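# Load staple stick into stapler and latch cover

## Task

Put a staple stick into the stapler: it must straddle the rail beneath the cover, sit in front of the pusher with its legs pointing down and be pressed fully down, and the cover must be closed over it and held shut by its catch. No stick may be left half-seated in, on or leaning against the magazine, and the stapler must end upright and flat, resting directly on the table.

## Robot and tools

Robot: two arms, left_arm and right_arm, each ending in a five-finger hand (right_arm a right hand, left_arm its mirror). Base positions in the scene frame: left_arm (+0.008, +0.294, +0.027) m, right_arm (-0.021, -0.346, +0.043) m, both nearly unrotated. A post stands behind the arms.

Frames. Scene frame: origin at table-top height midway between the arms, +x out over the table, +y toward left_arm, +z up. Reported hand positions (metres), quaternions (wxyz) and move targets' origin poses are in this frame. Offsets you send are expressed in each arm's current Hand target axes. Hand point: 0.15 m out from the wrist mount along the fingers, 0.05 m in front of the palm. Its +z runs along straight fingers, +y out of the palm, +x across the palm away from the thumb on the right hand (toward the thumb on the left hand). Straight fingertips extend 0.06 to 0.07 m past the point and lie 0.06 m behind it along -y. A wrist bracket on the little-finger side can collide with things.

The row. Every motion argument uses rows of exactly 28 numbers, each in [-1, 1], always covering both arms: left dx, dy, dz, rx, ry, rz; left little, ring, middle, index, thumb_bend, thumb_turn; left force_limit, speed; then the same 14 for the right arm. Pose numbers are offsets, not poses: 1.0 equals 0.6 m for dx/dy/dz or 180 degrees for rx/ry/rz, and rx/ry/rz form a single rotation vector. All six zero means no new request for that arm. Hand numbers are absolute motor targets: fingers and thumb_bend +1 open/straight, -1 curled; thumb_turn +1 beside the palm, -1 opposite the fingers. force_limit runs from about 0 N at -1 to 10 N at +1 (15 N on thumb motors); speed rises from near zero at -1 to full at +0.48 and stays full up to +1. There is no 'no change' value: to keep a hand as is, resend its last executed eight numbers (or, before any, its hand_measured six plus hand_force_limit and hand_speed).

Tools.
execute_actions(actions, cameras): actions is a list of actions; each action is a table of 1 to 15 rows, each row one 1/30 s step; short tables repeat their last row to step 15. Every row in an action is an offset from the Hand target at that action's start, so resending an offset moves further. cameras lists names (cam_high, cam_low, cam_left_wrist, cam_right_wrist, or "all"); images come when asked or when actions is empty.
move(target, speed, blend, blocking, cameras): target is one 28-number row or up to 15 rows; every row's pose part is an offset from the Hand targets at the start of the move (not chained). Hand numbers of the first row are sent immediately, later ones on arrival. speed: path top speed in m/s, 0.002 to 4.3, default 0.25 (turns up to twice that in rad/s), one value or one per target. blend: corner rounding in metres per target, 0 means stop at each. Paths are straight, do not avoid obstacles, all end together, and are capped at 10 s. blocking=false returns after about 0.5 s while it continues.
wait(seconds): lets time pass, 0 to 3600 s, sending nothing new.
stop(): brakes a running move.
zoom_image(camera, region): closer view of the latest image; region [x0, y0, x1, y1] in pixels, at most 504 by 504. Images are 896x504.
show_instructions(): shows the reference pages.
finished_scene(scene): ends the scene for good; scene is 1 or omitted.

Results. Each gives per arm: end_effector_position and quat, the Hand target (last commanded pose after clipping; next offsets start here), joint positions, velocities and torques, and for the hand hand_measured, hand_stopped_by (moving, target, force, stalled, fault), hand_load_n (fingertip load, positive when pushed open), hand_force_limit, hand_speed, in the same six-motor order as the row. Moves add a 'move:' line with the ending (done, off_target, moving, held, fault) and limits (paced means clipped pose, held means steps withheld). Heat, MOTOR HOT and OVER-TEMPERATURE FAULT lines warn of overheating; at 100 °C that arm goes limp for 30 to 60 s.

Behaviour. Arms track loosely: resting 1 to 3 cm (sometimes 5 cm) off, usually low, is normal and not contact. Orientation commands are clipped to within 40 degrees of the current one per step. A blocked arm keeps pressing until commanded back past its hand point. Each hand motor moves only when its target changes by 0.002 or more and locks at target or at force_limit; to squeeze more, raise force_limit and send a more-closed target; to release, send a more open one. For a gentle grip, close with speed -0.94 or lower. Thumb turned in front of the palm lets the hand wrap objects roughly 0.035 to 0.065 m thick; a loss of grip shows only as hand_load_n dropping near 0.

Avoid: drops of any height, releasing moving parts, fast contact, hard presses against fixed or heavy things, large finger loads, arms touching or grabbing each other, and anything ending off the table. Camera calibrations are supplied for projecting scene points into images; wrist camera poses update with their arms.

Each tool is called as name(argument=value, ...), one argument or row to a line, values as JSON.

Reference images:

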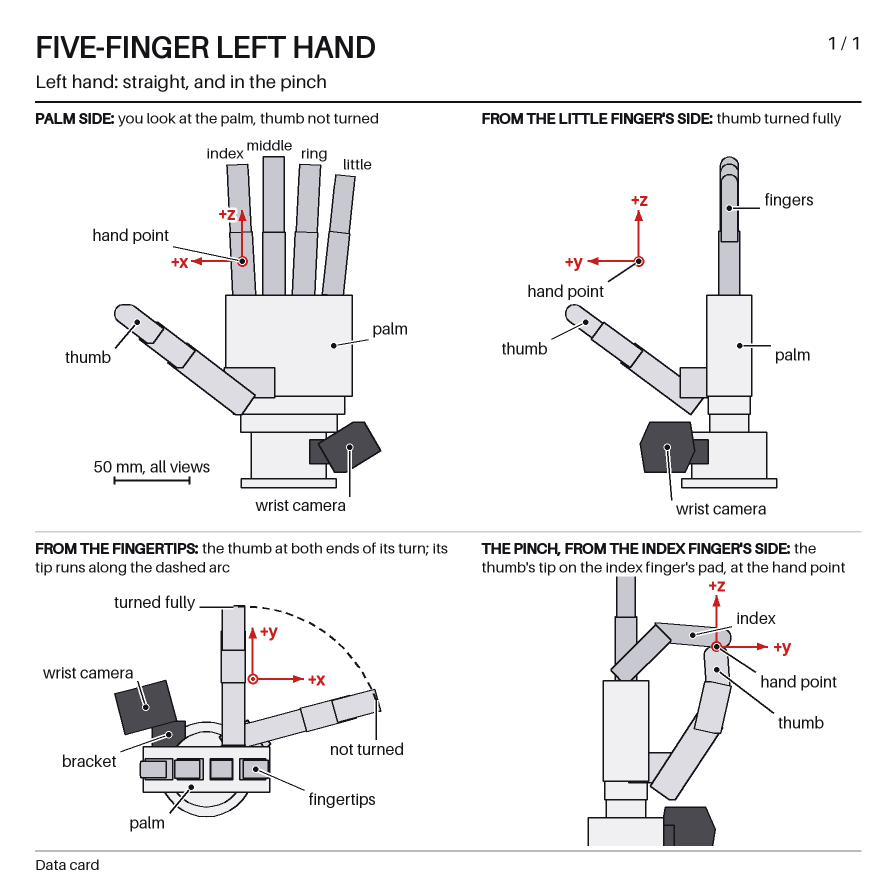

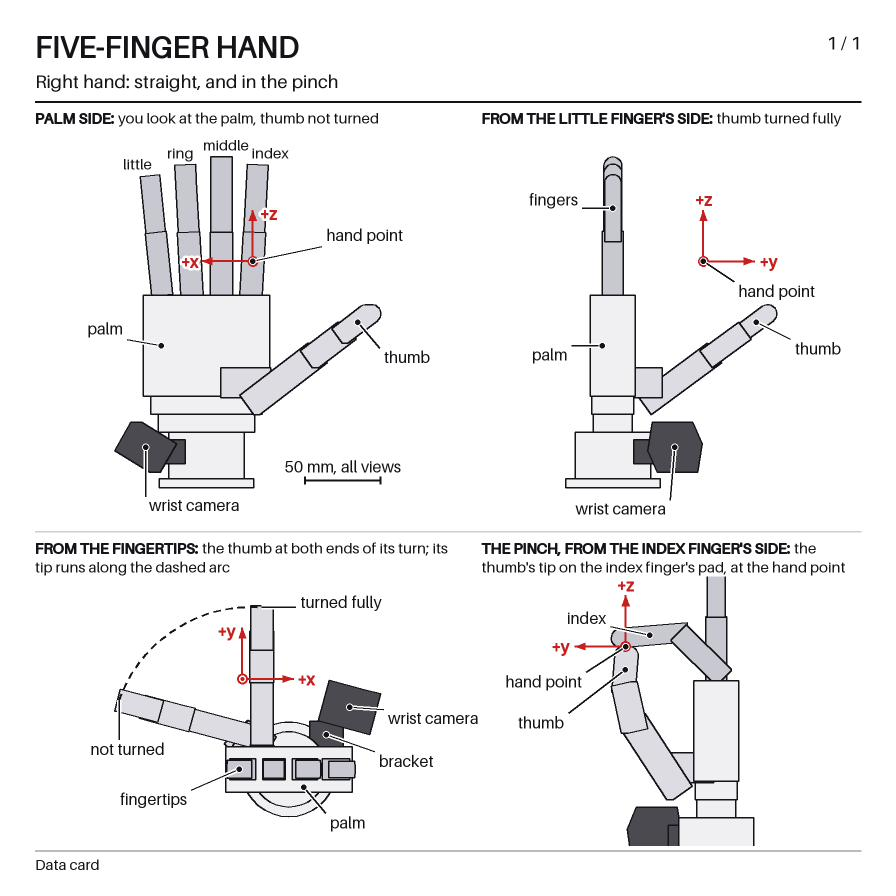

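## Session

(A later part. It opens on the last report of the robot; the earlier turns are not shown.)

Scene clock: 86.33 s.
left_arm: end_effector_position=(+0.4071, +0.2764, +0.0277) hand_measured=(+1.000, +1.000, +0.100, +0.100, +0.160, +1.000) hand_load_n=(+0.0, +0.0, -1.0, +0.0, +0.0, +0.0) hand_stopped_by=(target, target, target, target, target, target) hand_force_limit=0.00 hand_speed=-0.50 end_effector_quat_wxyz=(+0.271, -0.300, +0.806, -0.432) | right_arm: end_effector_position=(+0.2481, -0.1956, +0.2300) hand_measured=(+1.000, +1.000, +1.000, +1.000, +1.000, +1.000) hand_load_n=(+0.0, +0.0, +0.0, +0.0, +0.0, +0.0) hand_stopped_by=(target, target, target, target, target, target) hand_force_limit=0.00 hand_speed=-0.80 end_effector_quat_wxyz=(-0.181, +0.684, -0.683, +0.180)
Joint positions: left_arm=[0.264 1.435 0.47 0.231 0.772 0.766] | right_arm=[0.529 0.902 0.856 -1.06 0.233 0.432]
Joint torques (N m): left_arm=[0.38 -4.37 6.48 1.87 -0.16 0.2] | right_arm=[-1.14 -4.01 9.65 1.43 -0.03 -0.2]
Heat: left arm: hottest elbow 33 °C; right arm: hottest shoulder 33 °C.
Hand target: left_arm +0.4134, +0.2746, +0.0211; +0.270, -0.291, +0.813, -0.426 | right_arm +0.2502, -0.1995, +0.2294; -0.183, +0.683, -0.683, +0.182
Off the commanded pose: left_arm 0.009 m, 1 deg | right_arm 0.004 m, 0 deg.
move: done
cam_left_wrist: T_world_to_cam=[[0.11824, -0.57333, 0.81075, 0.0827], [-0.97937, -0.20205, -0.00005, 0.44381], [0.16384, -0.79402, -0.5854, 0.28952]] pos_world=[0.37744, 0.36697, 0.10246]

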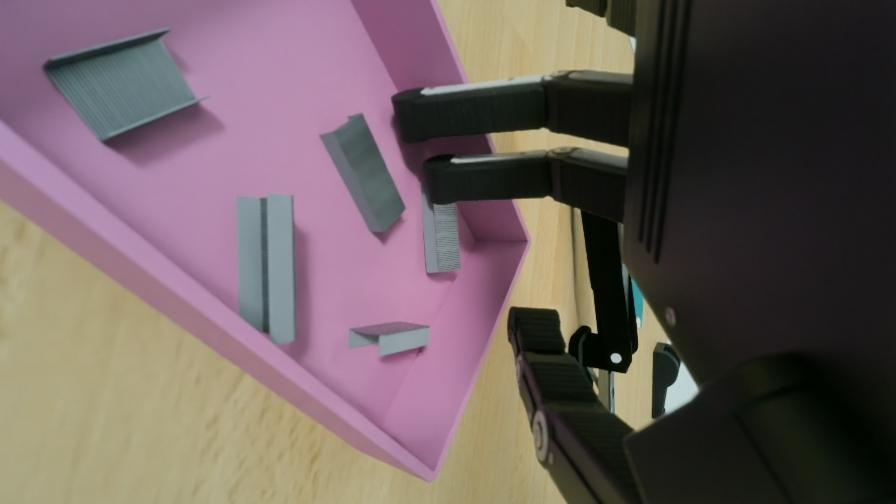

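move(
  target=[
    [-0.0027,-0.0241,-0.0138,0,0,0,1,1,0.1,0.1,0.16,1,0,-0.5,0,0,0,0,0,0,1,1,1,1,1,1,0,-0.8],
    [-0.0147,-0.0241,-0.0138,0,0,0,1,1,0.1,0.1,0.16,1,0,-0.5,0,0,0,0,0,0,1,1,1,1,1,1,0,-0.8],
    [-0.0102,-0.0043,-0.0023,0,0,0,1,1,0.1,0.1,0.16,1,0,-0.5,0,0,0,0,0,0,1,1,1,1,1,1,0,-0.8],
  ],
  cameras=["cam_left_wrist"],
  speed=0.05,
)

zoom_image(
  camera="cam_left_wrist",
  region=[320, 60, 480, 220],
)

Scene clock: 91.57 s.
left_arm: end_effector_position=(+0.4087, +0.2759, +0.0285) hand_measured=(+1.000, +1.000, +0.100, +0.100, +0.160, +1.000) hand_load_n=(+0.0, +0.0, -0.5, -0.5, +0.0, +0.0) hand_stopped_by=(target, target, target, target, target, target) hand_force_limit=0.00 hand_speed=-0.50 end_effector_quat_wxyz=(+0.265, -0.299, +0.809, -0.431) | right_arm: end_effector_position=(+0.2481, -0.1956, +0.2300) hand_measured=(+1.000, +1.000, +1.000, +1.000, +1.000, +1.000) hand_load_n=(+0.0, +0.0, +0.0, +0.0, +0.0, +0.0) hand_stopped_by=(target, target, target, target, target, target) hand_force_limit=0.00 hand_speed=-0.80 end_effector_quat_wxyz=(-0.181, +0.684, -0.683, +0.180)
Joint positions: left_arm=[0.261 1.438 0.485 0.202 0.774 0.775] | right_arm=[0.529 0.902 0.856 -1.06 0.233 0.432]
Joint torques (N m): left_arm=[1.32 -4.66 6.57 2.09 -0.01 0.18] | right_arm=[-1.32 -4.19 9.68 1.48 -0.05 -0.21]
Heat: left arm: hottest elbow 33 °C; right arm: hottest shoulder 33 °C.
Hand target: left_arm +0.4173, +0.2785, +0.0250; +0.270, -0.291, +0.813, -0.426 | right_arm +0.2502, -0.1995, +0.2294; -0.183, +0.683, -0.683, +0.182
Off the commanded pose: left_arm 0.010 m, 1 deg | right_arm 0.004 m, 0 deg.
move: done
cam_left_wrist: T_world_to_cam=[[0.1223, -0.57409, 0.80961, 0.08011], [-0.98096, -0.1939, 0.01069, 0.44337], [0.15085, -0.7955, -0.58687, 0.29506]] pos_world=[0.38063, 0.36668, 0.10357]

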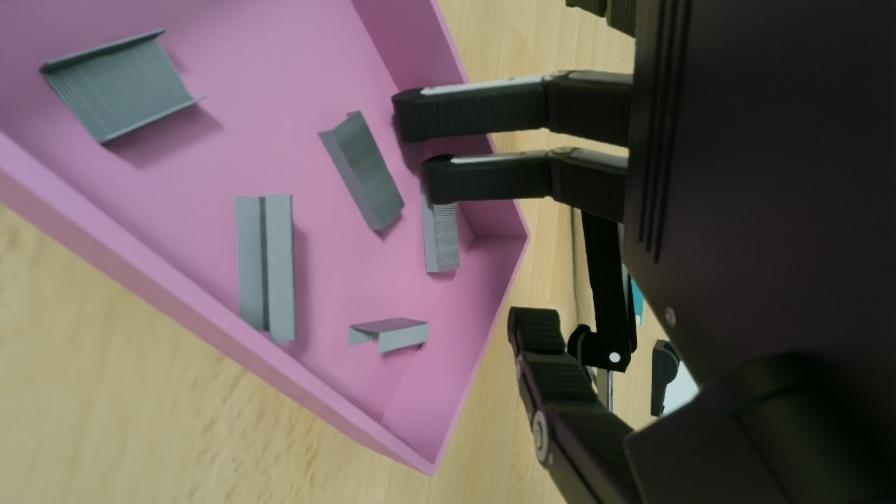

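Scaled by 3.150.

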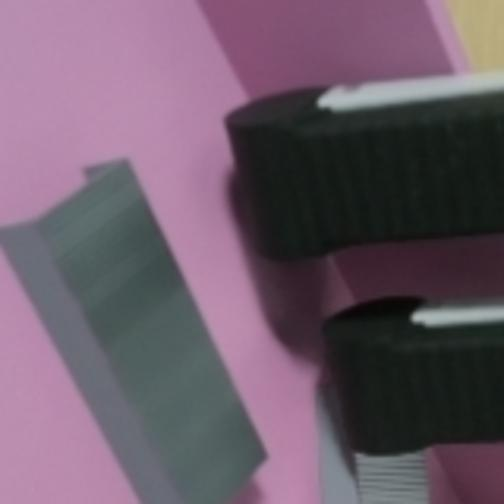

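move(
  target=[
    [-0.008,-0.0354,-0.0205,0,0,0,1,1,0.1,0.1,0.16,1,0,-0.5,0,0,0,0,0,0,1,1,1,1,1,1,0,-0.8],
    [-0.0277,-0.0315,-0.0193,0,0,0,1,1,0.1,0.1,0.16,1,0,-0.5,0,0,0,0,0,0,1,1,1,1,1,1,0,-0.8],
  ],
  cameras=["cam_left_wrist"],
  speed=0.05,
)

Scene clock: 94.03 s.
left_arm: end_effector_position=(+0.4118, +0.2777, +0.0435) hand_measured=(+1.000, +1.000, +0.100, +0.100, +0.160, +1.000) hand_load_n=(+0.0, +0.0, +0.0, +0.0, +0.5, +0.0) hand_stopped_by=(target, target, target, target, target, target) hand_force_limit=0.00 hand_speed=-0.50 end_effector_quat_wxyz=(+0.258, -0.297, +0.813, -0.429) | right_arm: end_effector_position=(+0.2481, -0.1956, +0.2300) hand_measured=(+1.000, +1.000, +1.000, +1.000, +1.000, +1.000) hand_load_n=(+0.0, +0.0, +0.0, +0.0, +0.0, +0.0) hand_stopped_by=(target, target, target, target, target, target) hand_force_limit=0.00 hand_speed=-0.80 end_effector_quat_wxyz=(-0.181, +0.684, -0.683, +0.180)
Joint positions: left_arm=[0.263 1.399 0.523 0.099 0.779 0.796] | right_arm=[0.529 0.902 0.856 -1.06 0.233 0.432]
Joint torques (N m): left_arm=[2.55 -6.24 7.99 1.44 0.37 0.16] | right_arm=[-1.03 -4.37 9.65 1.47 -0.02 -0.21]
Heat: left arm: hottest elbow 33 °C; right arm: hottest shoulder 33 °C.
Hand target: left_arm +0.4253, +0.2875, +0.0500; +0.270, -0.291, +0.813, -0.426 | right_arm +0.2502, -0.1995, +0.2294; -0.183, +0.683, -0.683, +0.182
Off the commanded pose: left_arm 0.018 m, 2 deg | right_arm 0.004 m, 0 deg.
move: off_target (left_arm)
cam_left_wrist: T_world_to_cam=[[0.12625, -0.5789, 0.80556, 0.06856], [-0.98299, -0.18217, 0.02314, 0.44366], [0.13335, -0.79479, -0.59206, 0.31212]] pos_world=[0.38584, 0.36858, 0.1193]

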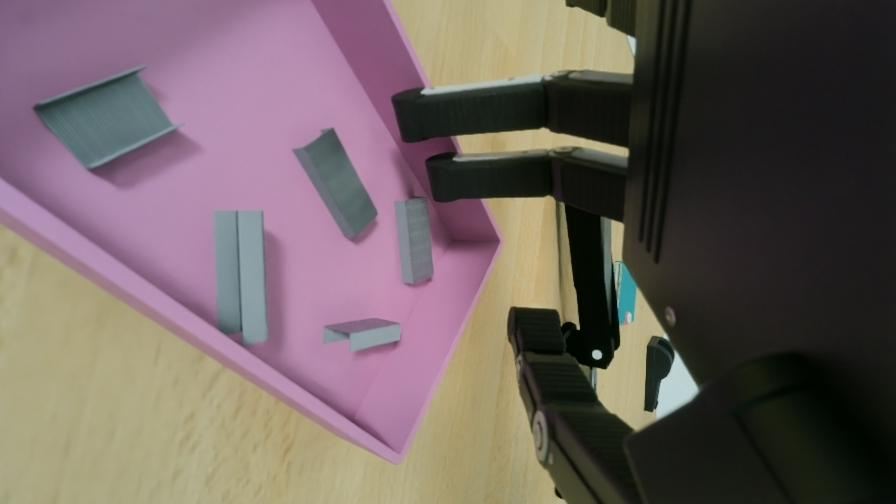

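move(
  target=[0.002,0.0092,-0.0165,0,0,0,1,1,0.1,0.1,0.16,1,0,-0.5,0,0,0,0,0,0,1,1,1,1,1,1,0,-0.8],
  cameras=["cam_left_wrist"],
  speed=0.05,
)

Scene clock: 95.53 s.
left_arm: end_effector_position=(+0.4077, +0.2856, +0.0422) hand_measured=(+1.000, +1.000, +0.100, +0.100, +0.160, +1.000) hand_load_n=(+0.0, +0.0, +0.0, +0.0, +0.0, +0.0) hand_stopped_by=(target, target, target, target, target, target) hand_force_limit=0.00 hand_speed=-0.50 end_effector_quat_wxyz=(+0.256, -0.297, +0.814, -0.429) | right_arm: end_effector_position=(+0.2481, -0.1956, +0.2300) hand_measured=(+1.000, +1.000, +1.000, +1.000, +1.000, +1.000) hand_load_n=(+0.0, +0.0, +0.0, +0.0, +0.0, +0.0) hand_stopped_by=(target, target, target, target, target, target) hand_force_limit=0.00 hand_speed=-0.80 end_effector_quat_wxyz=(-0.181, +0.684, -0.683, +0.180)
Joint positions: left_arm=[0.291 1.399 0.523 0.076 0.799 0.824] | right_arm=[0.529 0.902 0.856 -1.06 0.233 0.432]
Joint torques (N m): left_arm=[2.73 -7.53 7.01 1.33 0.4 0.14] | right_arm=[-1.44 -4.37 9.68 1.51 -0.05 -0.18]
Heat: left arm: hottest elbow 33 °C; right arm: hottest shoulder 33 °C.
Hand target: left_arm +0.4163, +0.2945, +0.0499; +0.270, -0.291, +0.813, -0.426 | right_arm +0.2502, -0.1995, +0.2294; -0.183, +0.683, -0.683, +0.182
Off the commanded pose: left_arm 0.015 m, 2 deg | right_arm 0.004 m, 0 deg.
move: off_target (left_arm)
cam_left_wrist: T_world_to_cam=[[0.1284, -0.57806, 0.80583, 0.07356], [-0.983, -0.18173, 0.02627, 0.4408], [0.13126, -0.7955, -0.59156, 0.31924]] pos_world=[0.38195, 0.37658, 0.118]

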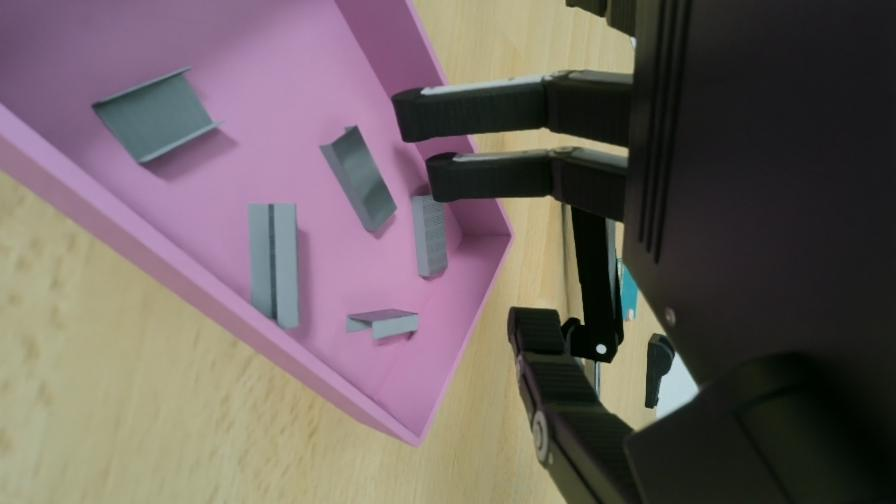

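move(
  target=[0.0076,0.034,0.0197,0,0,0,1,1,0.1,0.1,0.16,1,0,-0.5,0,0,0,0,0,0,1,1,1,1,1,1,0,-0.8],
  cameras=["cam_left_wrist"],
  speed=0.05,
)

zoom_image(
  camera="cam_left_wrist",
  region=[320, 60, 480, 220],
)

Scene clock: 97.00 s.
left_arm: end_effector_position=(+0.4137, +0.2874, +0.0289) hand_measured=(+1.000, +1.000, +0.100, +0.100, +0.160, +1.000) hand_load_n=(+0.0, +0.0, +0.0, +0.0, +0.0, +0.0) hand_stopped_by=(target, target, target, target, target, target) hand_force_limit=0.00 hand_speed=-0.50 end_effector_quat_wxyz=(+0.263, -0.293, +0.813, -0.429) | right_arm: end_effector_position=(+0.2481, -0.1956, +0.2300) hand_measured=(+1.000, +1.000, +1.000, +1.000, +1.000, +1.000) hand_load_n=(+0.0, -0.5, +0.0, +0.0, +0.0, +0.0) hand_stopped_by=(target, target, target, target, target, target) hand_force_limit=0.00 hand_speed=-0.80 end_effector_quat_wxyz=(-0.181, +0.684, -0.683, +0.180)
Joint positions: left_arm=[0.291 1.454 0.518 0.15 0.8 0.826] | right_arm=[0.529 0.902 0.856 -1.06 0.233 0.432]
Joint torques (N m): left_arm=[2.67 -5.89 5.46 2.28 0.37 0.16] | right_arm=[-1.26 -4.07 9.66 1.47 -0.06 -0.2]
Heat: left arm: hottest elbow 33 °C; right arm: hottest shoulder 33 °C.
Hand target: left_arm +0.4163, +0.2945, +0.0259; +0.270, -0.291, +0.813, -0.426 | right_arm +0.2502, -0.1995, +0.2294; -0.183, +0.683, -0.683, +0.182
Off the commanded pose: left_arm 0.008 m, 1 deg | right_arm 0.004 m, 0 deg.
move: done
cam_left_wrist: T_world_to_cam=[[0.11592, -0.58226, 0.8047, 0.09101], [-0.9835, -0.1806, 0.011, 0.44775], [0.13893, -0.79269, -0.59358, 0.30807]] pos_world=[0.387, 0.37806, 0.10471]

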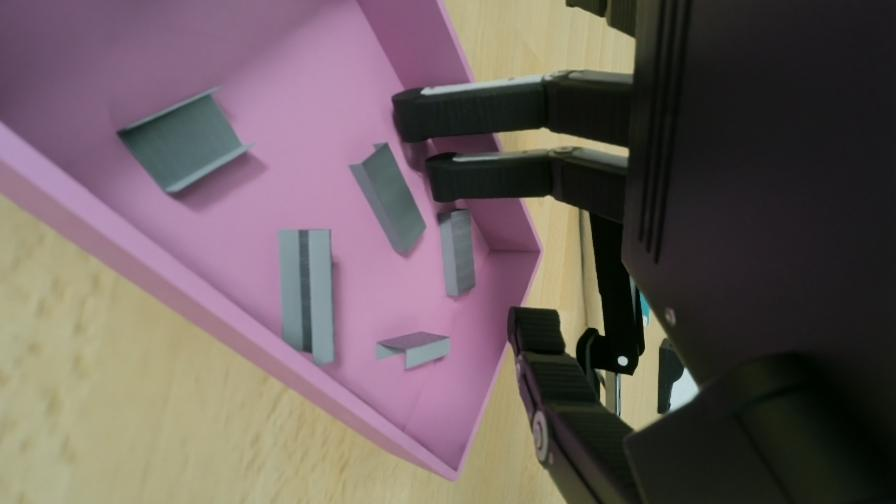

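Scaled by 3.150.

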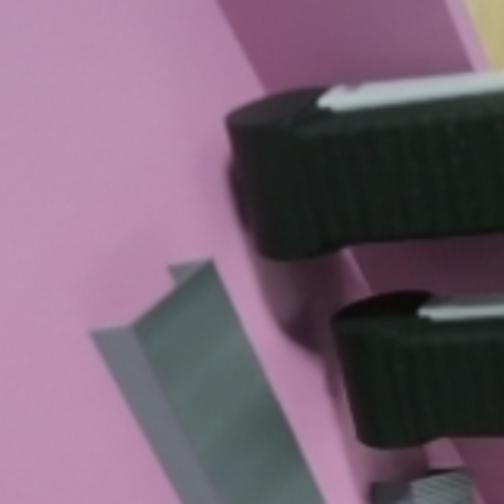

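move(
  target=[0.0184,0.0173,0.0002,0,0,0,1,1,0.1,0.1,0.16,1,0,-0.5,0,0,0,0,0,0,1,1,1,1,1,1,0,-0.8],
  cameras=["cam_left_wrist"],
  speed=0.05,
)

zoom_image(
  camera="cam_left_wrist",
  region=[340, 60, 500, 220],
)

Scene clock: 98.37 s.
left_arm: end_effector_position=(+0.4105, +0.2864, +0.0249) hand_measured=(+1.000, +1.000, +0.100, +0.100, +0.160, +1.000) hand_load_n=(+0.0, +0.0, -0.5, +0.0, +0.0, +0.0) hand_stopped_by=(target, target, target, target, target, target) hand_force_limit=0.00 hand_speed=-0.50 end_effector_quat_wxyz=(+0.273, -0.286, +0.811, -0.431) | right_arm: end_effector_position=(+0.2481, -0.1956, +0.2300) hand_measured=(+1.000, +1.000, +1.000, +1.000, +1.000, +1.000) hand_load_n=(+0.0, +0.0, +0.0, +0.0, +0.0, +0.0) hand_stopped_by=(target, target, target, target, target, target) hand_force_limit=0.00 hand_speed=-0.80 end_effector_quat_wxyz=(-0.181, +0.684, -0.683, +0.180)
Joint positions: left_arm=[0.291 1.458 0.491 0.206 0.803 0.828] | right_arm=[0.529 0.902 0.856 -1.06 0.233 0.432]
Joint torques (N m): left_arm=[2.84 -5.36 4.68 2.02 0.25 0.13] | right_arm=[-1.32 -4.25 9.59 1.48 -0.05 -0.2]
Heat: left arm: hottest elbow 33 °C; right arm: hottest shoulder 33 °C.
Hand target: left_arm +0.4064, +0.2915, +0.0150; +0.270, -0.291, +0.813, -0.426 | right_arm +0.2502, -0.1995, +0.2294; -0.183, +0.683, -0.683, +0.182
Off the commanded pose: left_arm 0.012 m, 1 deg | right_arm 0.004 m, 0 deg.
move: off_target (left_arm)
cam_left_wrist: T_world_to_cam=[[0.09435, -0.58759, 0.80364, 0.10426], [-0.98387, -0.17827, -0.01484, 0.44458], [0.15198, -0.78928, -0.59493, 0.29904]] pos_world=[0.38212, 0.37654, 0.10072]

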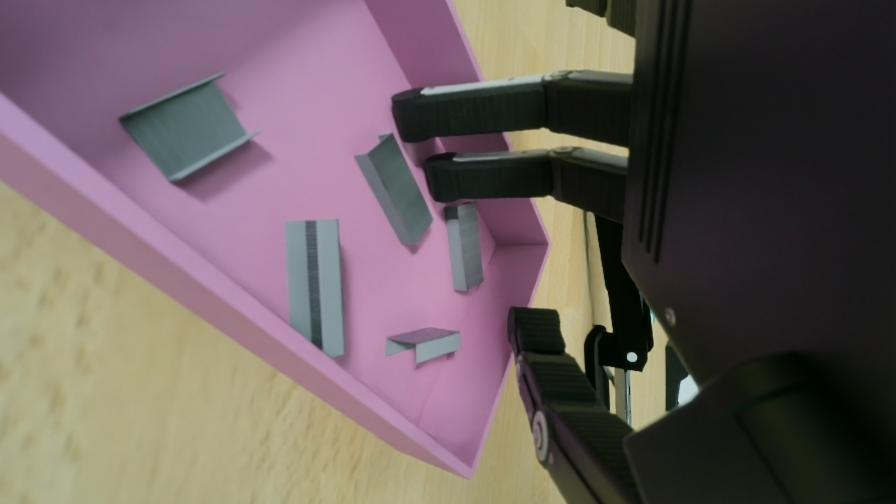

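Scaled by 3.150.

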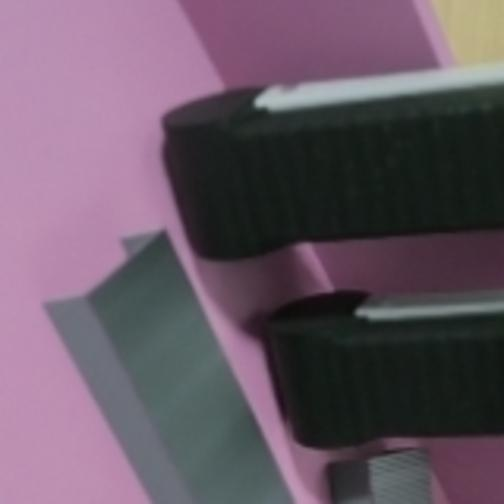

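move(
  target=[0,0,0,0,0,0,1,1,-0.16,-0.16,0.16,1,-0.5,-0.8,0,0,0,0,0,0,1,1,1,1,1,1,0,-0.8],
  cameras=["cam_left_wrist"],
  speed=0.05,
)

Scene clock: 99.80 s.
left_arm: end_effector_position=(+0.4081, +0.2854, +0.0222) hand_measured=(+1.000, +1.000, -0.160, -0.160, +0.160, +1.000) hand_load_n=(+0.0, +0.0, +0.0, +0.0, +0.0, +0.0) hand_stopped_by=(target, target, target, target, target, target) hand_force_limit=-0.50 hand_speed=-0.80 end_effector_quat_wxyz=(+0.269, -0.287, +0.812, -0.431) | right_arm: end_effector_position=(+0.2481, -0.1956, +0.2300) hand_measured=(+1.000, +1.000, +1.000, +1.000, +1.000, +1.000) hand_load_n=(+0.0, +0.0, +0.0, +0.0, +0.0, +0.0) hand_stopped_by=(target, target, target, target, target, target) hand_force_limit=0.00 hand_speed=-0.80 end_effector_quat_wxyz=(-0.181, +0.684, -0.683, +0.180)
Joint positions: left_arm=[0.291 1.463 0.487 0.206 0.805 0.828] | right_arm=[0.529 0.902 0.856 -1.06 0.233 0.432]
Joint torques (N m): left_arm=[2.61 -5.48 4.82 2.02 0.21 0.15] | right_arm=[-1.32 -4.31 9.63 1.48 -0.05 -0.2]
Heat: left arm: hottest elbow 33 °C; right arm: hottest shoulder 33 °C.
Hand target: left_arm +0.4063, +0.2915, +0.0149; +0.270, -0.291, +0.813, -0.426 | right_arm +0.2502, -0.1995, +0.2294; -0.183, +0.683, -0.683, +0.182
Off the commanded pose: left_arm 0.010 m, 1 deg | right_arm 0.004 m, 0 deg.
move: done
cam_left_wrist: T_world_to_cam=[[0.09941, -0.58487, 0.80501, 0.10327], [-0.98419, -0.17698, -0.00705, 0.44165], [0.14659, -0.79158, -0.59322, 0.29977]] pos_world=[0.38046, 0.37586, 0.09781]

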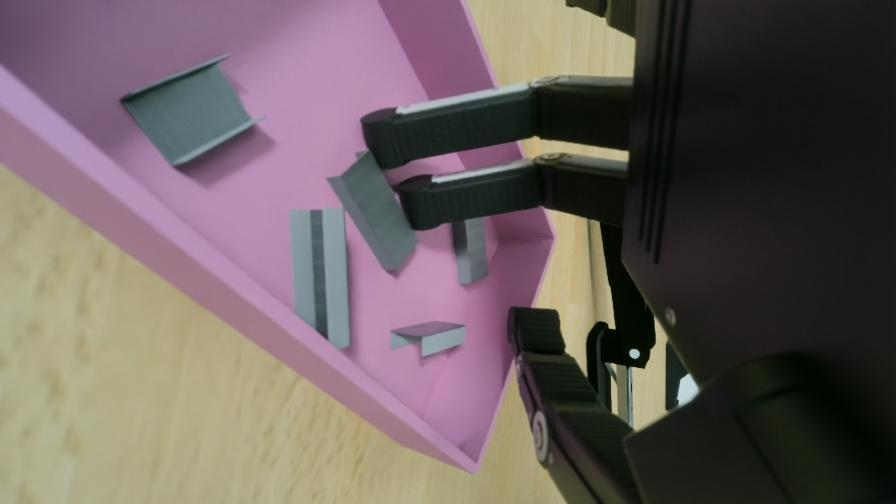

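move(
  target=[
    [-0.008,-0.0354,-0.0205,0,0,0,1,1,-0.16,-0.16,0.16,1,-0.5,-0.5,0,0,0,0,0,0,1,1,1,1,1,1,0,-0.8],
    [0.0391,-0.0329,-0.0430,0,0,0,1,1,1,-0.16,0.16,1,-0.5,-0.5,0,0,0,0,0,0,1,1,1,1,1,1,0,-0.8],
  ],
  cameras=["cam_left_wrist"],
  speed=0.06,
)

Scene clock: 105.97 s.
left_arm: end_effector_position=(+0.3758, +0.2769, +0.0350) hand_measured=(+1.000, +1.000, +1.000, -0.160, +0.160, +1.000) hand_load_n=(+0.0, +0.0, +0.0, +0.0, +0.0, +0.0) hand_stopped_by=(target, target, target, target, target, target) hand_force_limit=-0.50 hand_speed=-0.50 end_effector_quat_wxyz=(+0.262, -0.294, +0.813, -0.428) | right_arm: end_effector_position=(+0.2481, -0.1956, +0.2300) hand_measured=(+1.000, +1.000, +1.000, +1.000, +1.000, +1.000) hand_load_n=(+0.0, +0.0, +0.0, +0.0, +0.0, +0.0) hand_stopped_by=(target, target, target, target, target, target) hand_force_limit=0.00 hand_speed=-0.80 end_effector_quat_wxyz=(-0.181, +0.684, -0.683, +0.180)
Joint positions: left_arm=[0.291 1.329 0.422 0.117 0.796 0.828] | right_arm=[0.529 0.902 0.856 -1.06 0.233 0.432]
Joint torques (N m): left_arm=[2.02 -6.83 5.59 1.47 0.28 0.04] | right_arm=[-1.2 -4.19 9.65 1.46 -0.05 -0.18]
Heat: left arm: hottest elbow 33 °C; right arm: hottest wrist yaw 33 °C.
Hand target: left_arm +0.3774, +0.2796, +0.0399; +0.270, -0.291, +0.813, -0.426 | right_arm +0.2502, -0.1995, +0.2294; -0.183, +0.683, -0.683, +0.182
Off the commanded pose: left_arm 0.006 m, 1 deg | right_arm 0.004 m, 0 deg.
move: done
cam_left_wrist: T_world_to_cam=[[0.11926, -0.58421, 0.80279, 0.08372], [-0.98306, -0.1828, 0.01302, 0.40878], [0.13914, -0.79075, -0.59612, 0.30808]] pos_world=[0.349, 0.36725, 0.11113]

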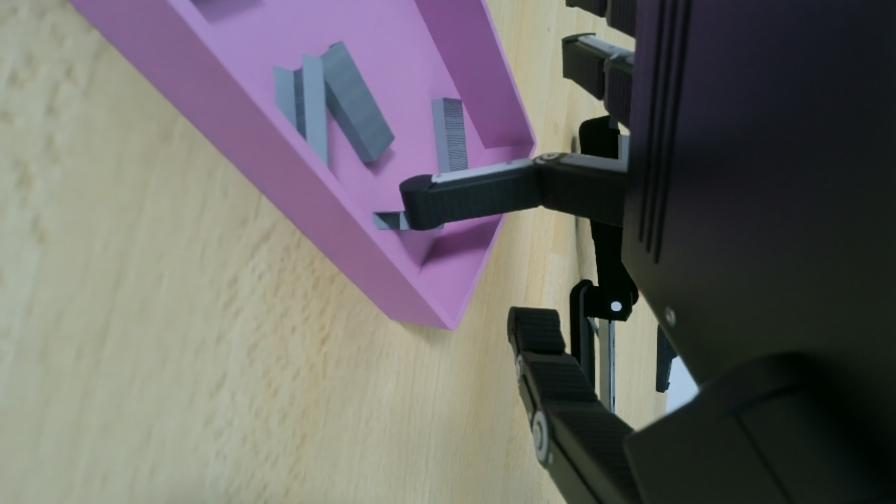

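move(
  target=[-0.0329,-0.0056,0.0056,0,0,0,1,1,-0.12,-0.16,0.16,1,-0.5,-0.5,0,0,0,0,0,0,1,1,1,1,1,1,0,-0.8],
  cameras=["cam_left_wrist"],
  speed=0.06,
)

Scene clock: 109.40 s.
left_arm: end_effector_position=(+0.3813, +0.2803, +0.0396) hand_measured=(+1.000, +1.000, -0.120, -0.160, +0.160, +1.000) hand_load_n=(+0.0, +0.0, +0.0, +0.0, +0.0, +0.0) hand_stopped_by=(target, target, target, target, target, target) hand_force_limit=-0.50 hand_speed=-0.50 end_effector_quat_wxyz=(+0.259, -0.295, +0.813, -0.429) | right_arm: end_effector_position=(+0.2481, -0.1956, +0.2300) hand_measured=(+1.000, +1.000, +1.000, +1.000, +1.000, +1.000) hand_load_n=(+0.0, +0.0, +0.0, +0.0, +0.0, +0.0) hand_stopped_by=(target, target, target, target, target, target) hand_force_limit=0.00 hand_speed=-0.80 end_effector_quat_wxyz=(-0.181, +0.684, -0.683, +0.180)
Joint positions: left_arm=[0.299 1.333 0.448 0.086 0.806 0.834] | right_arm=[0.529 0.902 0.856 -1.06 0.233 0.432]
Joint torques (N m): left_arm=[2.9 -4.95 7.88 1.31 0.37 0.16] | right_arm=[-1.2 -4.25 9.63 1.52 -0.05 -0.19]
Heat: left arm: hottest elbow 33 °C; right arm: hottest shoulder 32 °C.
Hand target: left_arm +0.3941, +0.2902, +0.0449; +0.270, -0.291, +0.813, -0.426 | right_arm +0.2502, -0.1995, +0.2294; -0.183, +0.683, -0.683, +0.182
Off the commanded pose: left_arm 0.017 m, 1 deg | right_arm 0.004 m, 0 deg.
move: off_target (left_arm)
cam_left_wrist: T_world_to_cam=[[0.12225, -0.58003, 0.80537, 0.07888], [-0.98328, -0.18111, 0.01881, 0.41423], [0.13495, -0.7942, -0.59248, 0.31516]] pos_world=[0.35513, 0.37107, 0.1154]

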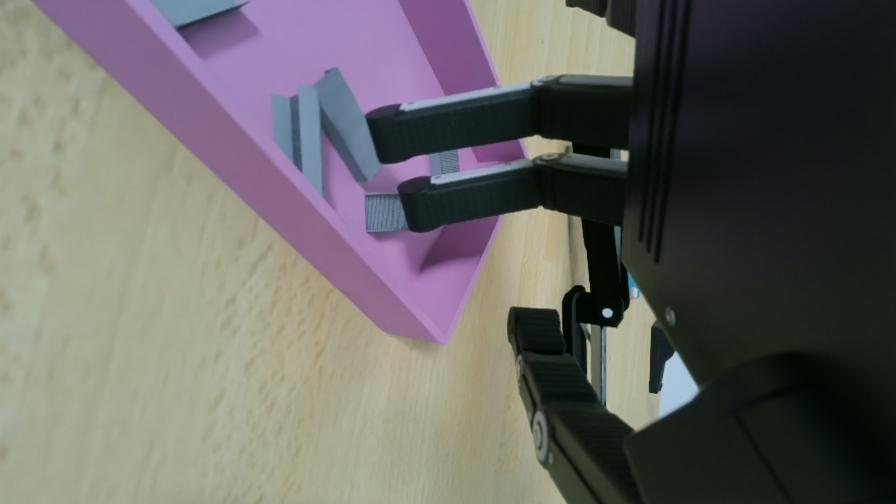

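move(
  target=[-0.0205,0.011,0.0092,0,0,0,1,1,-0.12,-0.16,0.16,1,-0.5,-0.5,0,0,0,0,0,0,1,1,1,1,1,1,0,-0.8],
  cameras=["cam_left_wrist"],
  speed=0.06,
)

Scene clock: 110.57 s.
left_arm: end_effector_position=(+0.3891, +0.2879, +0.0328) hand_measured=(+1.000, +1.000, -0.120, -0.160, +0.160, +1.000) hand_load_n=(+0.0, +0.0, +0.0, +0.0, +0.0, -0.5) hand_stopped_by=(target, target, target, target, target, target) hand_force_limit=-0.50 hand_speed=-0.50 end_effector_quat_wxyz=(+0.254, -0.298, +0.814, -0.429) | right_arm: end_effector_position=(+0.2481, -0.1956, +0.2300) hand_measured=(+1.000, +1.000, +1.000, +1.000, +1.000, +1.000) hand_load_n=(+0.0, +0.0, +0.0, +0.0, -0.5, +0.0) hand_stopped_by=(target, target, target, target, target, target) hand_force_limit=0.00 hand_speed=-0.80 end_effector_quat_wxyz=(-0.181, +0.684, -0.683, +0.180)
Joint positions: left_arm=[0.316 1.385 0.476 0.086 0.817 0.85] | right_arm=[0.529 0.902 0.856 -1.06 0.233 0.432]
Joint torques (N m): left_arm=[2.61 -5.25 7.8 1.78 0.4 0.17] | right_arm=[-1.08 -4.07 9.61 1.47 -0.06 -0.21]
Heat: left arm: hottest elbow 33 °C; right arm: hottest shoulder 32 °C.
Hand target: left_arm +0.4045, +0.2989, +0.0388; +0.270, -0.291, +0.813, -0.426 | right_arm +0.2502, -0.1995, +0.2294; -0.183, +0.683, -0.683, +0.182
Off the commanded pose: left_arm 0.020 m, 2 deg | right_arm 0.004 m, 0 deg.
move: off_target (left_arm)
cam_left_wrist: T_world_to_cam=[[0.13153, -0.57685, 0.80619, 0.08324], [-0.98291, -0.18153, 0.03047, 0.42294], [0.12877, -0.79642, -0.59087, 0.31917]] pos_world=[0.36367, 0.37899, 0.10859]

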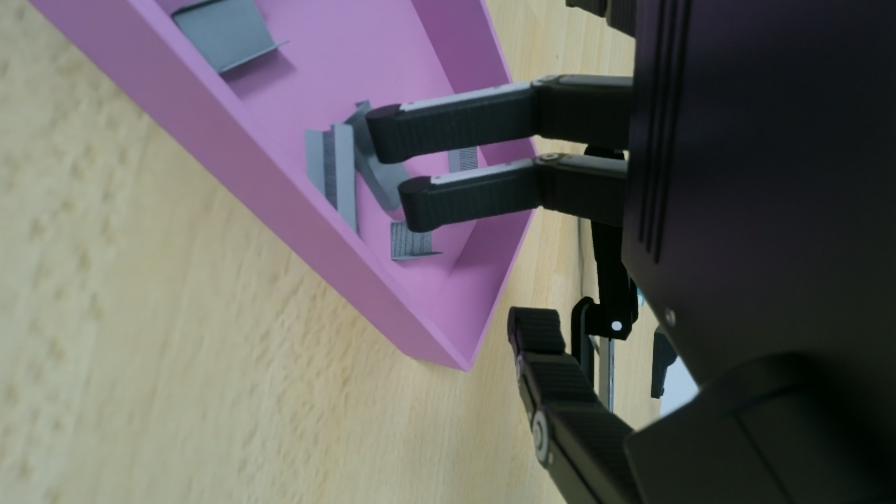

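move(
  target=[0.003,0.0135,0.009,0,0,0,1,1,-0.12,-0.16,0.16,1,-0.5,-0.5,0,0,0,0,0,0,1,1,1,1,1,1,0,-0.8],
  cameras=["cam_left_wrist"],
  speed=0.04,
)

zoom_image(
  camera="cam_left_wrist",
  region=[320, 80, 480, 240],
)

Scene clock: 111.67 s.
left_arm: end_effector_position=(+0.3931, +0.2884, +0.0286) hand_measured=(+1.000, +1.000, -0.120, -0.160, +0.160, +1.000) hand_load_n=(+0.0, -0.5, -1.0, +0.0, +0.0, +0.0) hand_stopped_by=(target, target, target, target, target, target) hand_force_limit=-0.50 hand_speed=-0.50 end_effector_quat_wxyz=(+0.258, -0.294, +0.813, -0.431) | right_arm: end_effector_position=(+0.2481, -0.1956, +0.2300) hand_measured=(+1.000, +1.000, +1.000, +1.000, +1.000, +1.000) hand_load_n=(+0.0, +0.0, +0.0, +0.0, +0.0, +0.0) hand_stopped_by=(target, target, target, target, target, target) hand_force_limit=0.00 hand_speed=-0.80 end_effector_quat_wxyz=(-0.181, +0.684, -0.683, +0.180)
Joint positions: left_arm=[0.316 1.41 0.476 0.122 0.822 0.85] | right_arm=[0.529 0.902 0.856 -1.06 0.233 0.432]
Joint torques (N m): left_arm=[2.43 -4.84 7.1 2.1 0.15 0.15] | right_arm=[-1.38 -4.25 9.63 1.5 -0.04 -0.19]
Heat: left arm: hottest elbow 33 °C; right arm: hottest shoulder 32 °C.
Hand target: left_arm +0.4051, +0.2985, +0.0290; +0.270, -0.291, +0.813, -0.426 | right_arm +0.2502, -0.1995, +0.2294; -0.183, +0.683, -0.683, +0.182
Off the commanded pose: left_arm 0.016 m, 2 deg | right_arm 0.004 m, 0 deg.
move: off_target (left_arm)
cam_left_wrist: T_world_to_cam=[[0.11998, -0.57724, 0.80771, 0.09108], [-0.98389, -0.17775, 0.01912, 0.42672], [0.13254, -0.79699, -0.58927, 0.31514]] pos_world=[0.36715, 0.37959, 0.10398]

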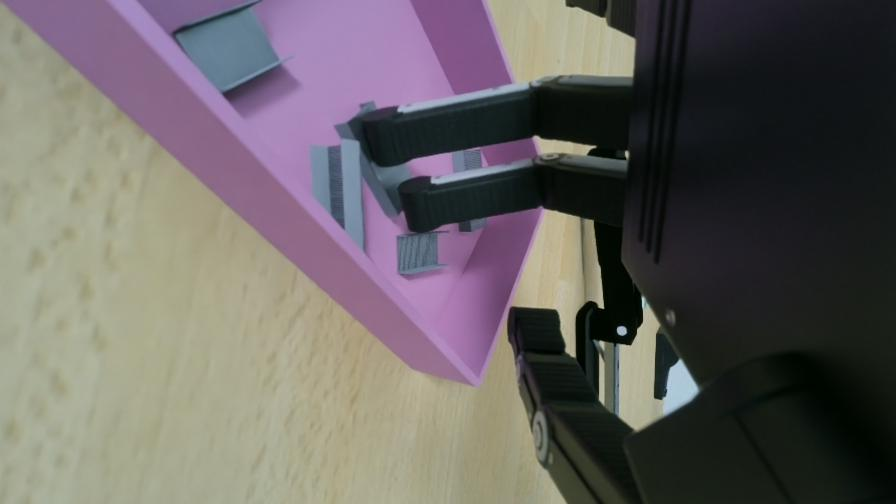

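Scaled by 3.150.

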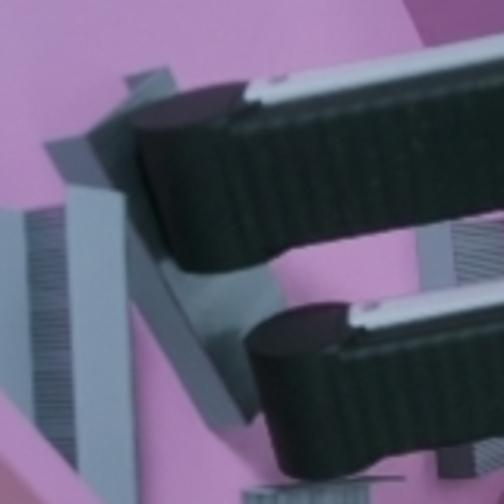

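move(
  target=[
    [0.0019,0.0085,0.0049,0,0,0,1,1,-0.12,-0.16,0.16,1,-0.5,-0.5,0,0,0,0,0,0,1,1,1,1,1,1,0,-0.8],
    [-0.0481,0.0085,0.0049,0,0,0,1,1,-0.12,-0.16,0.16,1,-0.5,-0.5,0,0,0,0,0,0,1,1,1,1,1,1,0,-0.8],
  ],
  cameras=["cam_left_wrist"],
  speed=0.04,
)

zoom_image(
  camera="cam_left_wrist",
  region=[320, 80, 480, 240],
)

Scene clock: 113.83 s.
left_arm: end_effector_position=(+0.4164, +0.3082, +0.0291) hand_measured=(+1.000, +1.000, -0.120, -0.160, +0.160, +1.000) hand_load_n=(+0.0, +0.0, -0.5, +0.0, +0.0, +0.0) hand_stopped_by=(target, target, target, target, target, target) hand_force_limit=-0.50 hand_speed=-0.50 end_effector_quat_wxyz=(+0.263, -0.292, +0.812, -0.432) | right_arm: end_effector_position=(+0.2481, -0.1956, +0.2300) hand_measured=(+1.000, +1.000, +1.000, +1.000, +1.000, +1.000) hand_load_n=(+0.0, +0.0, +0.0, +0.0, +0.0, +0.0) hand_stopped_by=(target, target, target, target, target, target) hand_force_limit=0.00 hand_speed=-0.80 end_effector_quat_wxyz=(-0.181, +0.684, -0.683, +0.180)
Joint positions: left_arm=[0.351 1.476 0.549 0.099 0.847 0.886] | right_arm=[0.529 0.902 0.856 -1.06 0.233 0.432]
Joint torques (N m): left_arm=[2.84 -6.12 7.32 1.14 0.22 0.2] | right_arm=[-1.32 -4.42 9.62 1.52 -0.03 -0.2]
Heat: left arm: hottest elbow 33 °C; right arm: hottest shoulder 32 °C.
Hand target: left_arm +0.4257, +0.3197, +0.0287; +0.270, -0.291, +0.813, -0.426 | right_arm +0.2502, -0.1995, +0.2294; -0.183, +0.683, -0.683, +0.182
Off the commanded pose: left_arm 0.015 m, 1 deg | right_arm 0.004 m, 0 deg.
move: off_target (left_arm)
cam_left_wrist: T_world_to_cam=[[0.11127, -0.57885, 0.80781, 0.10332], [-0.98393, -0.17836, 0.00771, 0.45374], [0.13962, -0.79569, -0.58939, 0.32481]] pos_world=[0.3896, 0.39918, 0.10448]

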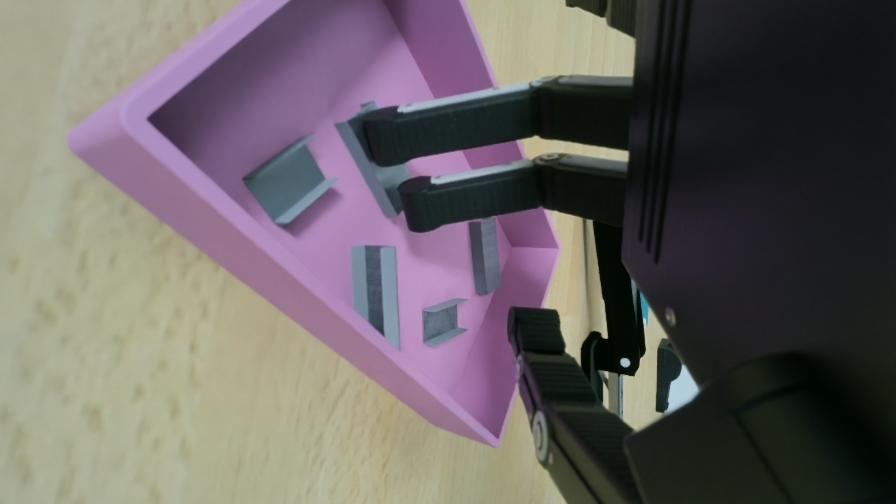

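Scaled by 3.150.

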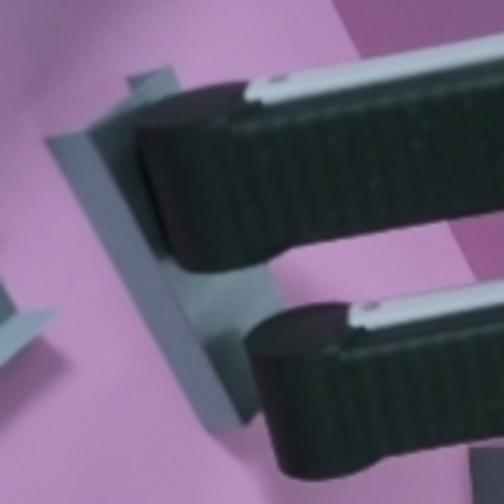

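move(
  target=[0,-0.0083,0.0145,0,0,0,1,1,-0.12,-0.16,0.16,1,-0.5,-0.5,0,0,0,0,0,0,1,1,1,1,1,1,0,-0.8],
  cameras=["cam_left_wrist"],
  speed=0.04,
)

Scene clock: 116.27 s.
left_arm: end_effector_position=(+0.4213, +0.3120, +0.0288) hand_measured=(+1.000, +1.000, -0.120, -0.160, +0.160, +1.000) hand_load_n=(+0.0, -0.5, -1.0, +0.0, -0.5, -0.5) hand_stopped_by=(target, target, target, target, target, target) hand_force_limit=-0.50 hand_speed=-0.50 end_effector_quat_wxyz=(+0.267, -0.293, +0.812, -0.427) | right_arm: end_effector_position=(+0.2481, -0.1956, +0.2300) hand_measured=(+1.000, +1.000, +1.000, +1.000, +1.000, +1.000) hand_load_n=(+0.0, +0.0, +0.0, +0.0, +0.0, +0.0) hand_stopped_by=(target, target, target, target, target, target) hand_force_limit=0.00 hand_speed=-0.80 end_effector_quat_wxyz=(-0.181, +0.684, -0.683, +0.180)
Joint positions: left_arm=[0.351 1.484 0.559 0.103 0.835 0.887] | right_arm=[0.529 0.902 0.856 -1.06 0.233 0.432]
Joint torques (N m): left_arm=[0.79 -5.77 7.16 2.02 0.02 -0.08] | right_arm=[-1.32 -4.31 9.69 1.47 -0.04 -0.2]
Heat: left arm: hottest elbow 33 °C; right arm: hottest shoulder 32 °C.
Hand target: left_arm +0.4328, +0.3127, +0.0286; +0.270, -0.291, +0.813, -0.426 | right_arm +0.2502, -0.1995, +0.2294; -0.183, +0.683, -0.683, +0.182
Off the commanded pose: left_arm 0.012 m, 0 deg | right_arm 0.004 m, 0 deg.
move: off_target (left_arm)
cam_left_wrist: T_world_to_cam=[[0.11399, -0.58652, 0.80187, 0.10666], [-0.98247, -0.1864, 0.00332, 0.46122], [0.14752, -0.78819, -0.59749, 0.3215]] pos_world=[0.39355, 0.40193, 0.10503]

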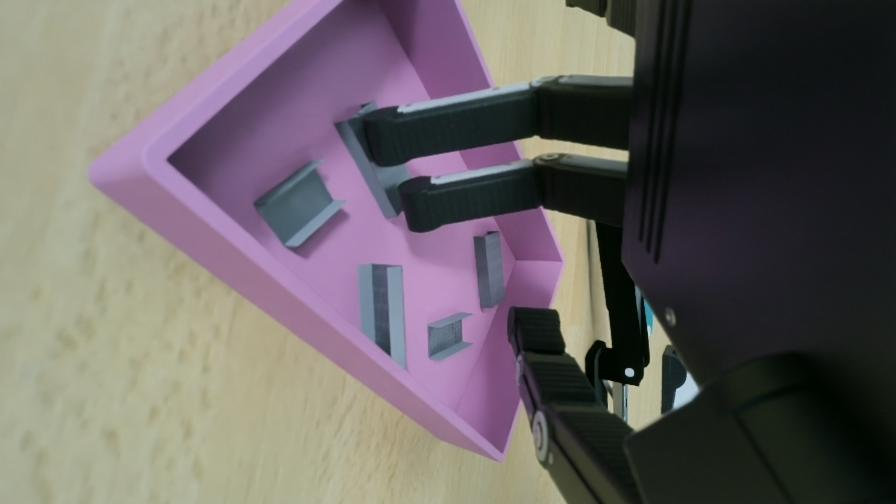

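move(
  target=[-0.0378,0.0127,0.0065,0,0,0,1,1,-0.12,-0.16,0.16,1,-0.5,-0.5,0,0,0,0,0,0,1,1,1,1,1,1,0,-0.8],
  cameras=["cam_left_wrist"],
  speed=0.04,
)

Scene clock: 118.47 s.
left_arm: end_effector_position=(+0.4425, +0.3180, +0.0292) hand_measured=(+1.000, +1.000, -0.120, -0.160, +0.160, +1.000) hand_load_n=(+0.0, +0.0, -1.0, +0.0, +0.0, +0.0) hand_stopped_by=(target, target, target, target, target, target) hand_force_limit=-0.50 hand_speed=-0.50 end_effector_quat_wxyz=(+0.266, -0.289, +0.811, -0.434) | right_arm: end_effector_position=(+0.2481, -0.1956, +0.2300) hand_measured=(+1.000, +1.000, +1.000, +1.000, +1.000, +1.000) hand_load_n=(-0.5, +0.0, +0.0, +0.0, +0.0, +0.0) hand_stopped_by=(target, target, target, target, target, target) hand_force_limit=0.00 hand_speed=-0.80 end_effector_quat_wxyz=(-0.181, +0.684, -0.683, +0.180)
Joint positions: left_arm=[0.353 1.54 0.62 0.099 0.852 0.888] | right_arm=[0.529 0.902 0.856 -1.06 0.233 0.432]
Joint torques (N m): left_arm=[3.02 -6.18 7.13 1.17 0.13 0.22] | right_arm=[-1.44 -4.19 9.66 1.43 -0.03 -0.19]
Heat: left arm: hottest elbow 33 °C; right arm: hottest shoulder 32 °C.
Hand target: left_arm +0.4493, +0.3302, +0.0247; +0.270, -0.291, +0.813, -0.426 | right_arm +0.2502, -0.1995, +0.2294; -0.183, +0.683, -0.683, +0.182
Off the commanded pose: left_arm 0.015 m, 1 deg | right_arm 0.004 m, 0 deg.
move: off_target (left_arm)
cam_left_wrist: T_world_to_cam=[[0.10246, -0.57923, 0.8087, 0.11009], [-0.98436, -0.17616, -0.00145, 0.4809], [0.1433, -0.7959, -0.58822, 0.32743]] pos_world=[0.41518, 0.40908, 0.10427]

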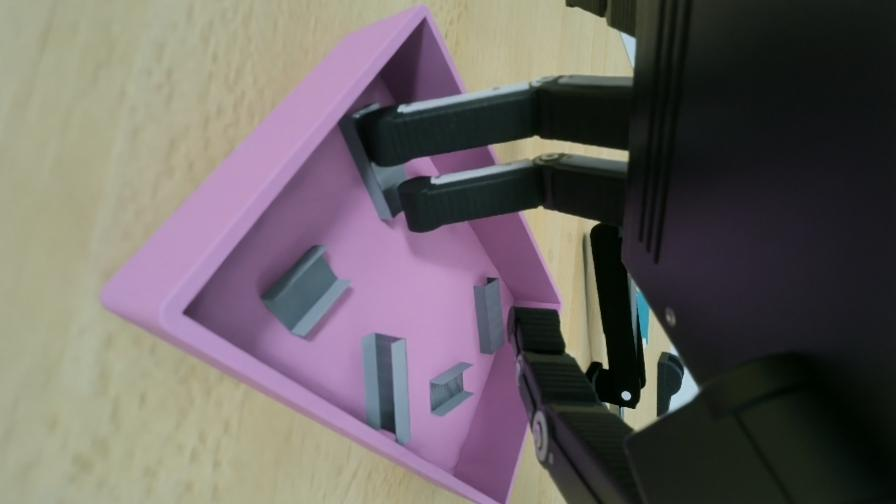

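zoom_image(
  camera="cam_left_wrist",
  region=[320, 80, 480, 240],
)

Scaled by 3.150.

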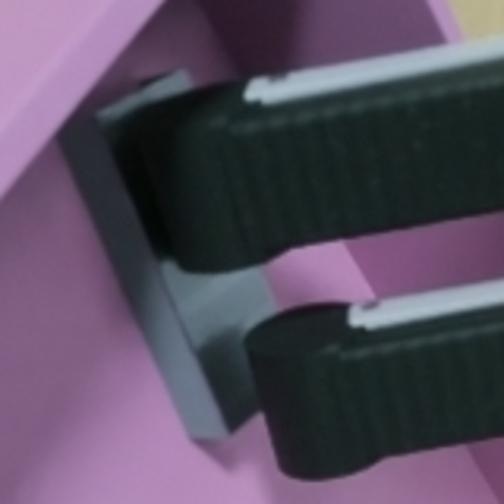

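move(
  target=[
    [-0.0057,-0.0255,-0.0147,0,0,0,1,1,-0.12,-0.16,0.16,1,-0.5,-0.5,0,0,0,0,0,0,1,1,1,1,1,1,0,-0.8],
    [-0.0062,-0.0355,0.0027,0,0,0,1,1,-0.05,-0.08,0.4,-1,-0.5,-0.5,0,0,0,0,0,0,1,1,1,1,1,1,0,-0.8],
  ],
  cameras=["cam_left_wrist"],
  speed=0.05,
)

zoom_image(
  camera="cam_left_wrist",
  region=[300, 60, 500, 260],
)

Scene clock: 123.03 s.
left_arm: end_effector_position=(+0.4431, +0.3224, +0.0319) hand_measured=(+1.000, +1.000, -0.050, -0.080, +0.400, -1.000) hand_load_n=(+0.0, +0.0, +0.0, +0.0, +0.0, +0.0) hand_stopped_by=(target, target, target, target, target, target) hand_force_limit=-0.50 hand_speed=-0.50 end_effector_quat_wxyz=(+0.258, -0.299, +0.815, -0.424) | right_arm: end_effector_position=(+0.2481, -0.1956, +0.2300) hand_measured=(+1.000, +1.000, +1.000, +1.000, +1.000, +1.000) hand_load_n=(+0.0, +0.0, +0.0, +0.0, +0.0, +0.0) hand_stopped_by=(target, target, target, target, target, target) hand_force_limit=0.00 hand_speed=-0.80 end_effector_quat_wxyz=(-0.181, +0.684, -0.683, +0.180)
Joint positions: left_arm=[0.354 1.531 0.642 0.039 0.831 0.894] | right_arm=[0.529 0.902 0.856 -1.06 0.233 0.432]
Joint torques (N m): left_arm=[0.67 -8.76 7.45 2.07 0.2 -0.16] | right_arm=[-1.03 -4.31 9.62 1.5 -0.05 -0.21]
Heat: left arm: hottest elbow 33 °C; right arm: hottest shoulder 32 °C.
Hand target: left_arm +0.4580, +0.3218, +0.0426; +0.270, -0.291, +0.813, -0.426 | right_arm +0.2502, -0.1995, +0.2294; -0.183, +0.683, -0.683, +0.182
Off the commanded pose: left_arm 0.019 m, 2 deg | right_arm 0.004 m, 0 deg.
move: off_target (left_arm); target 2's new numbers were sent with left_arm's hand 0.021 m and 2 deg from that target
cam_left_wrist: T_world_to_cam=[[0.13387, -0.58444, 0.80032, 0.09844], [-0.98165, -0.18885, 0.02629, 0.48423], [0.13578, -0.78916, -0.599, 0.33398]] pos_world=[0.41682, 0.41254, 0.10854]

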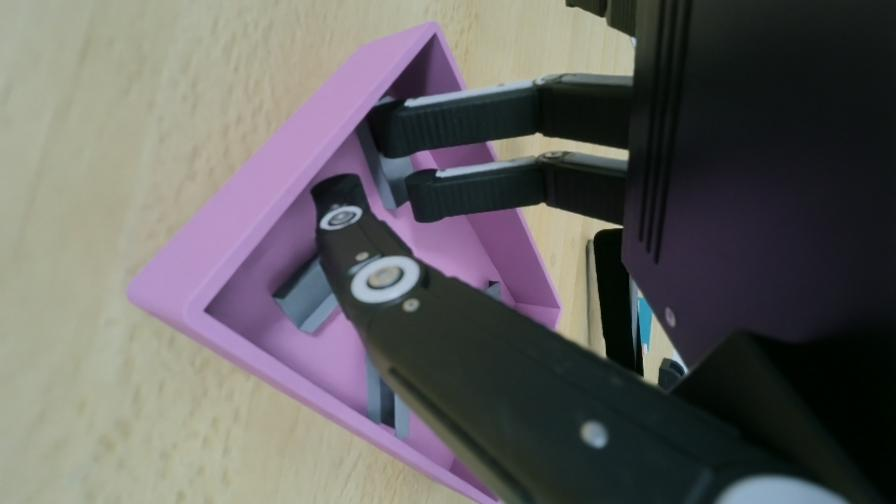

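Scaled by 2.520.

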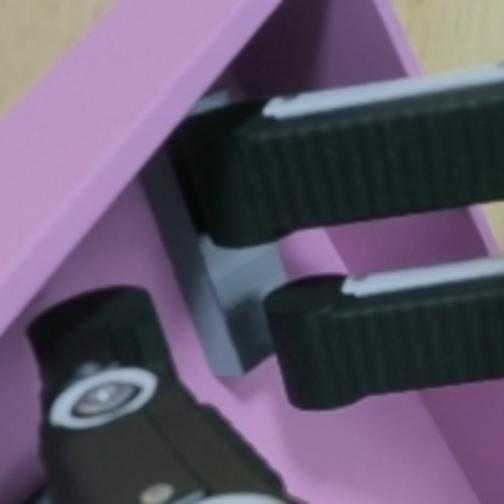

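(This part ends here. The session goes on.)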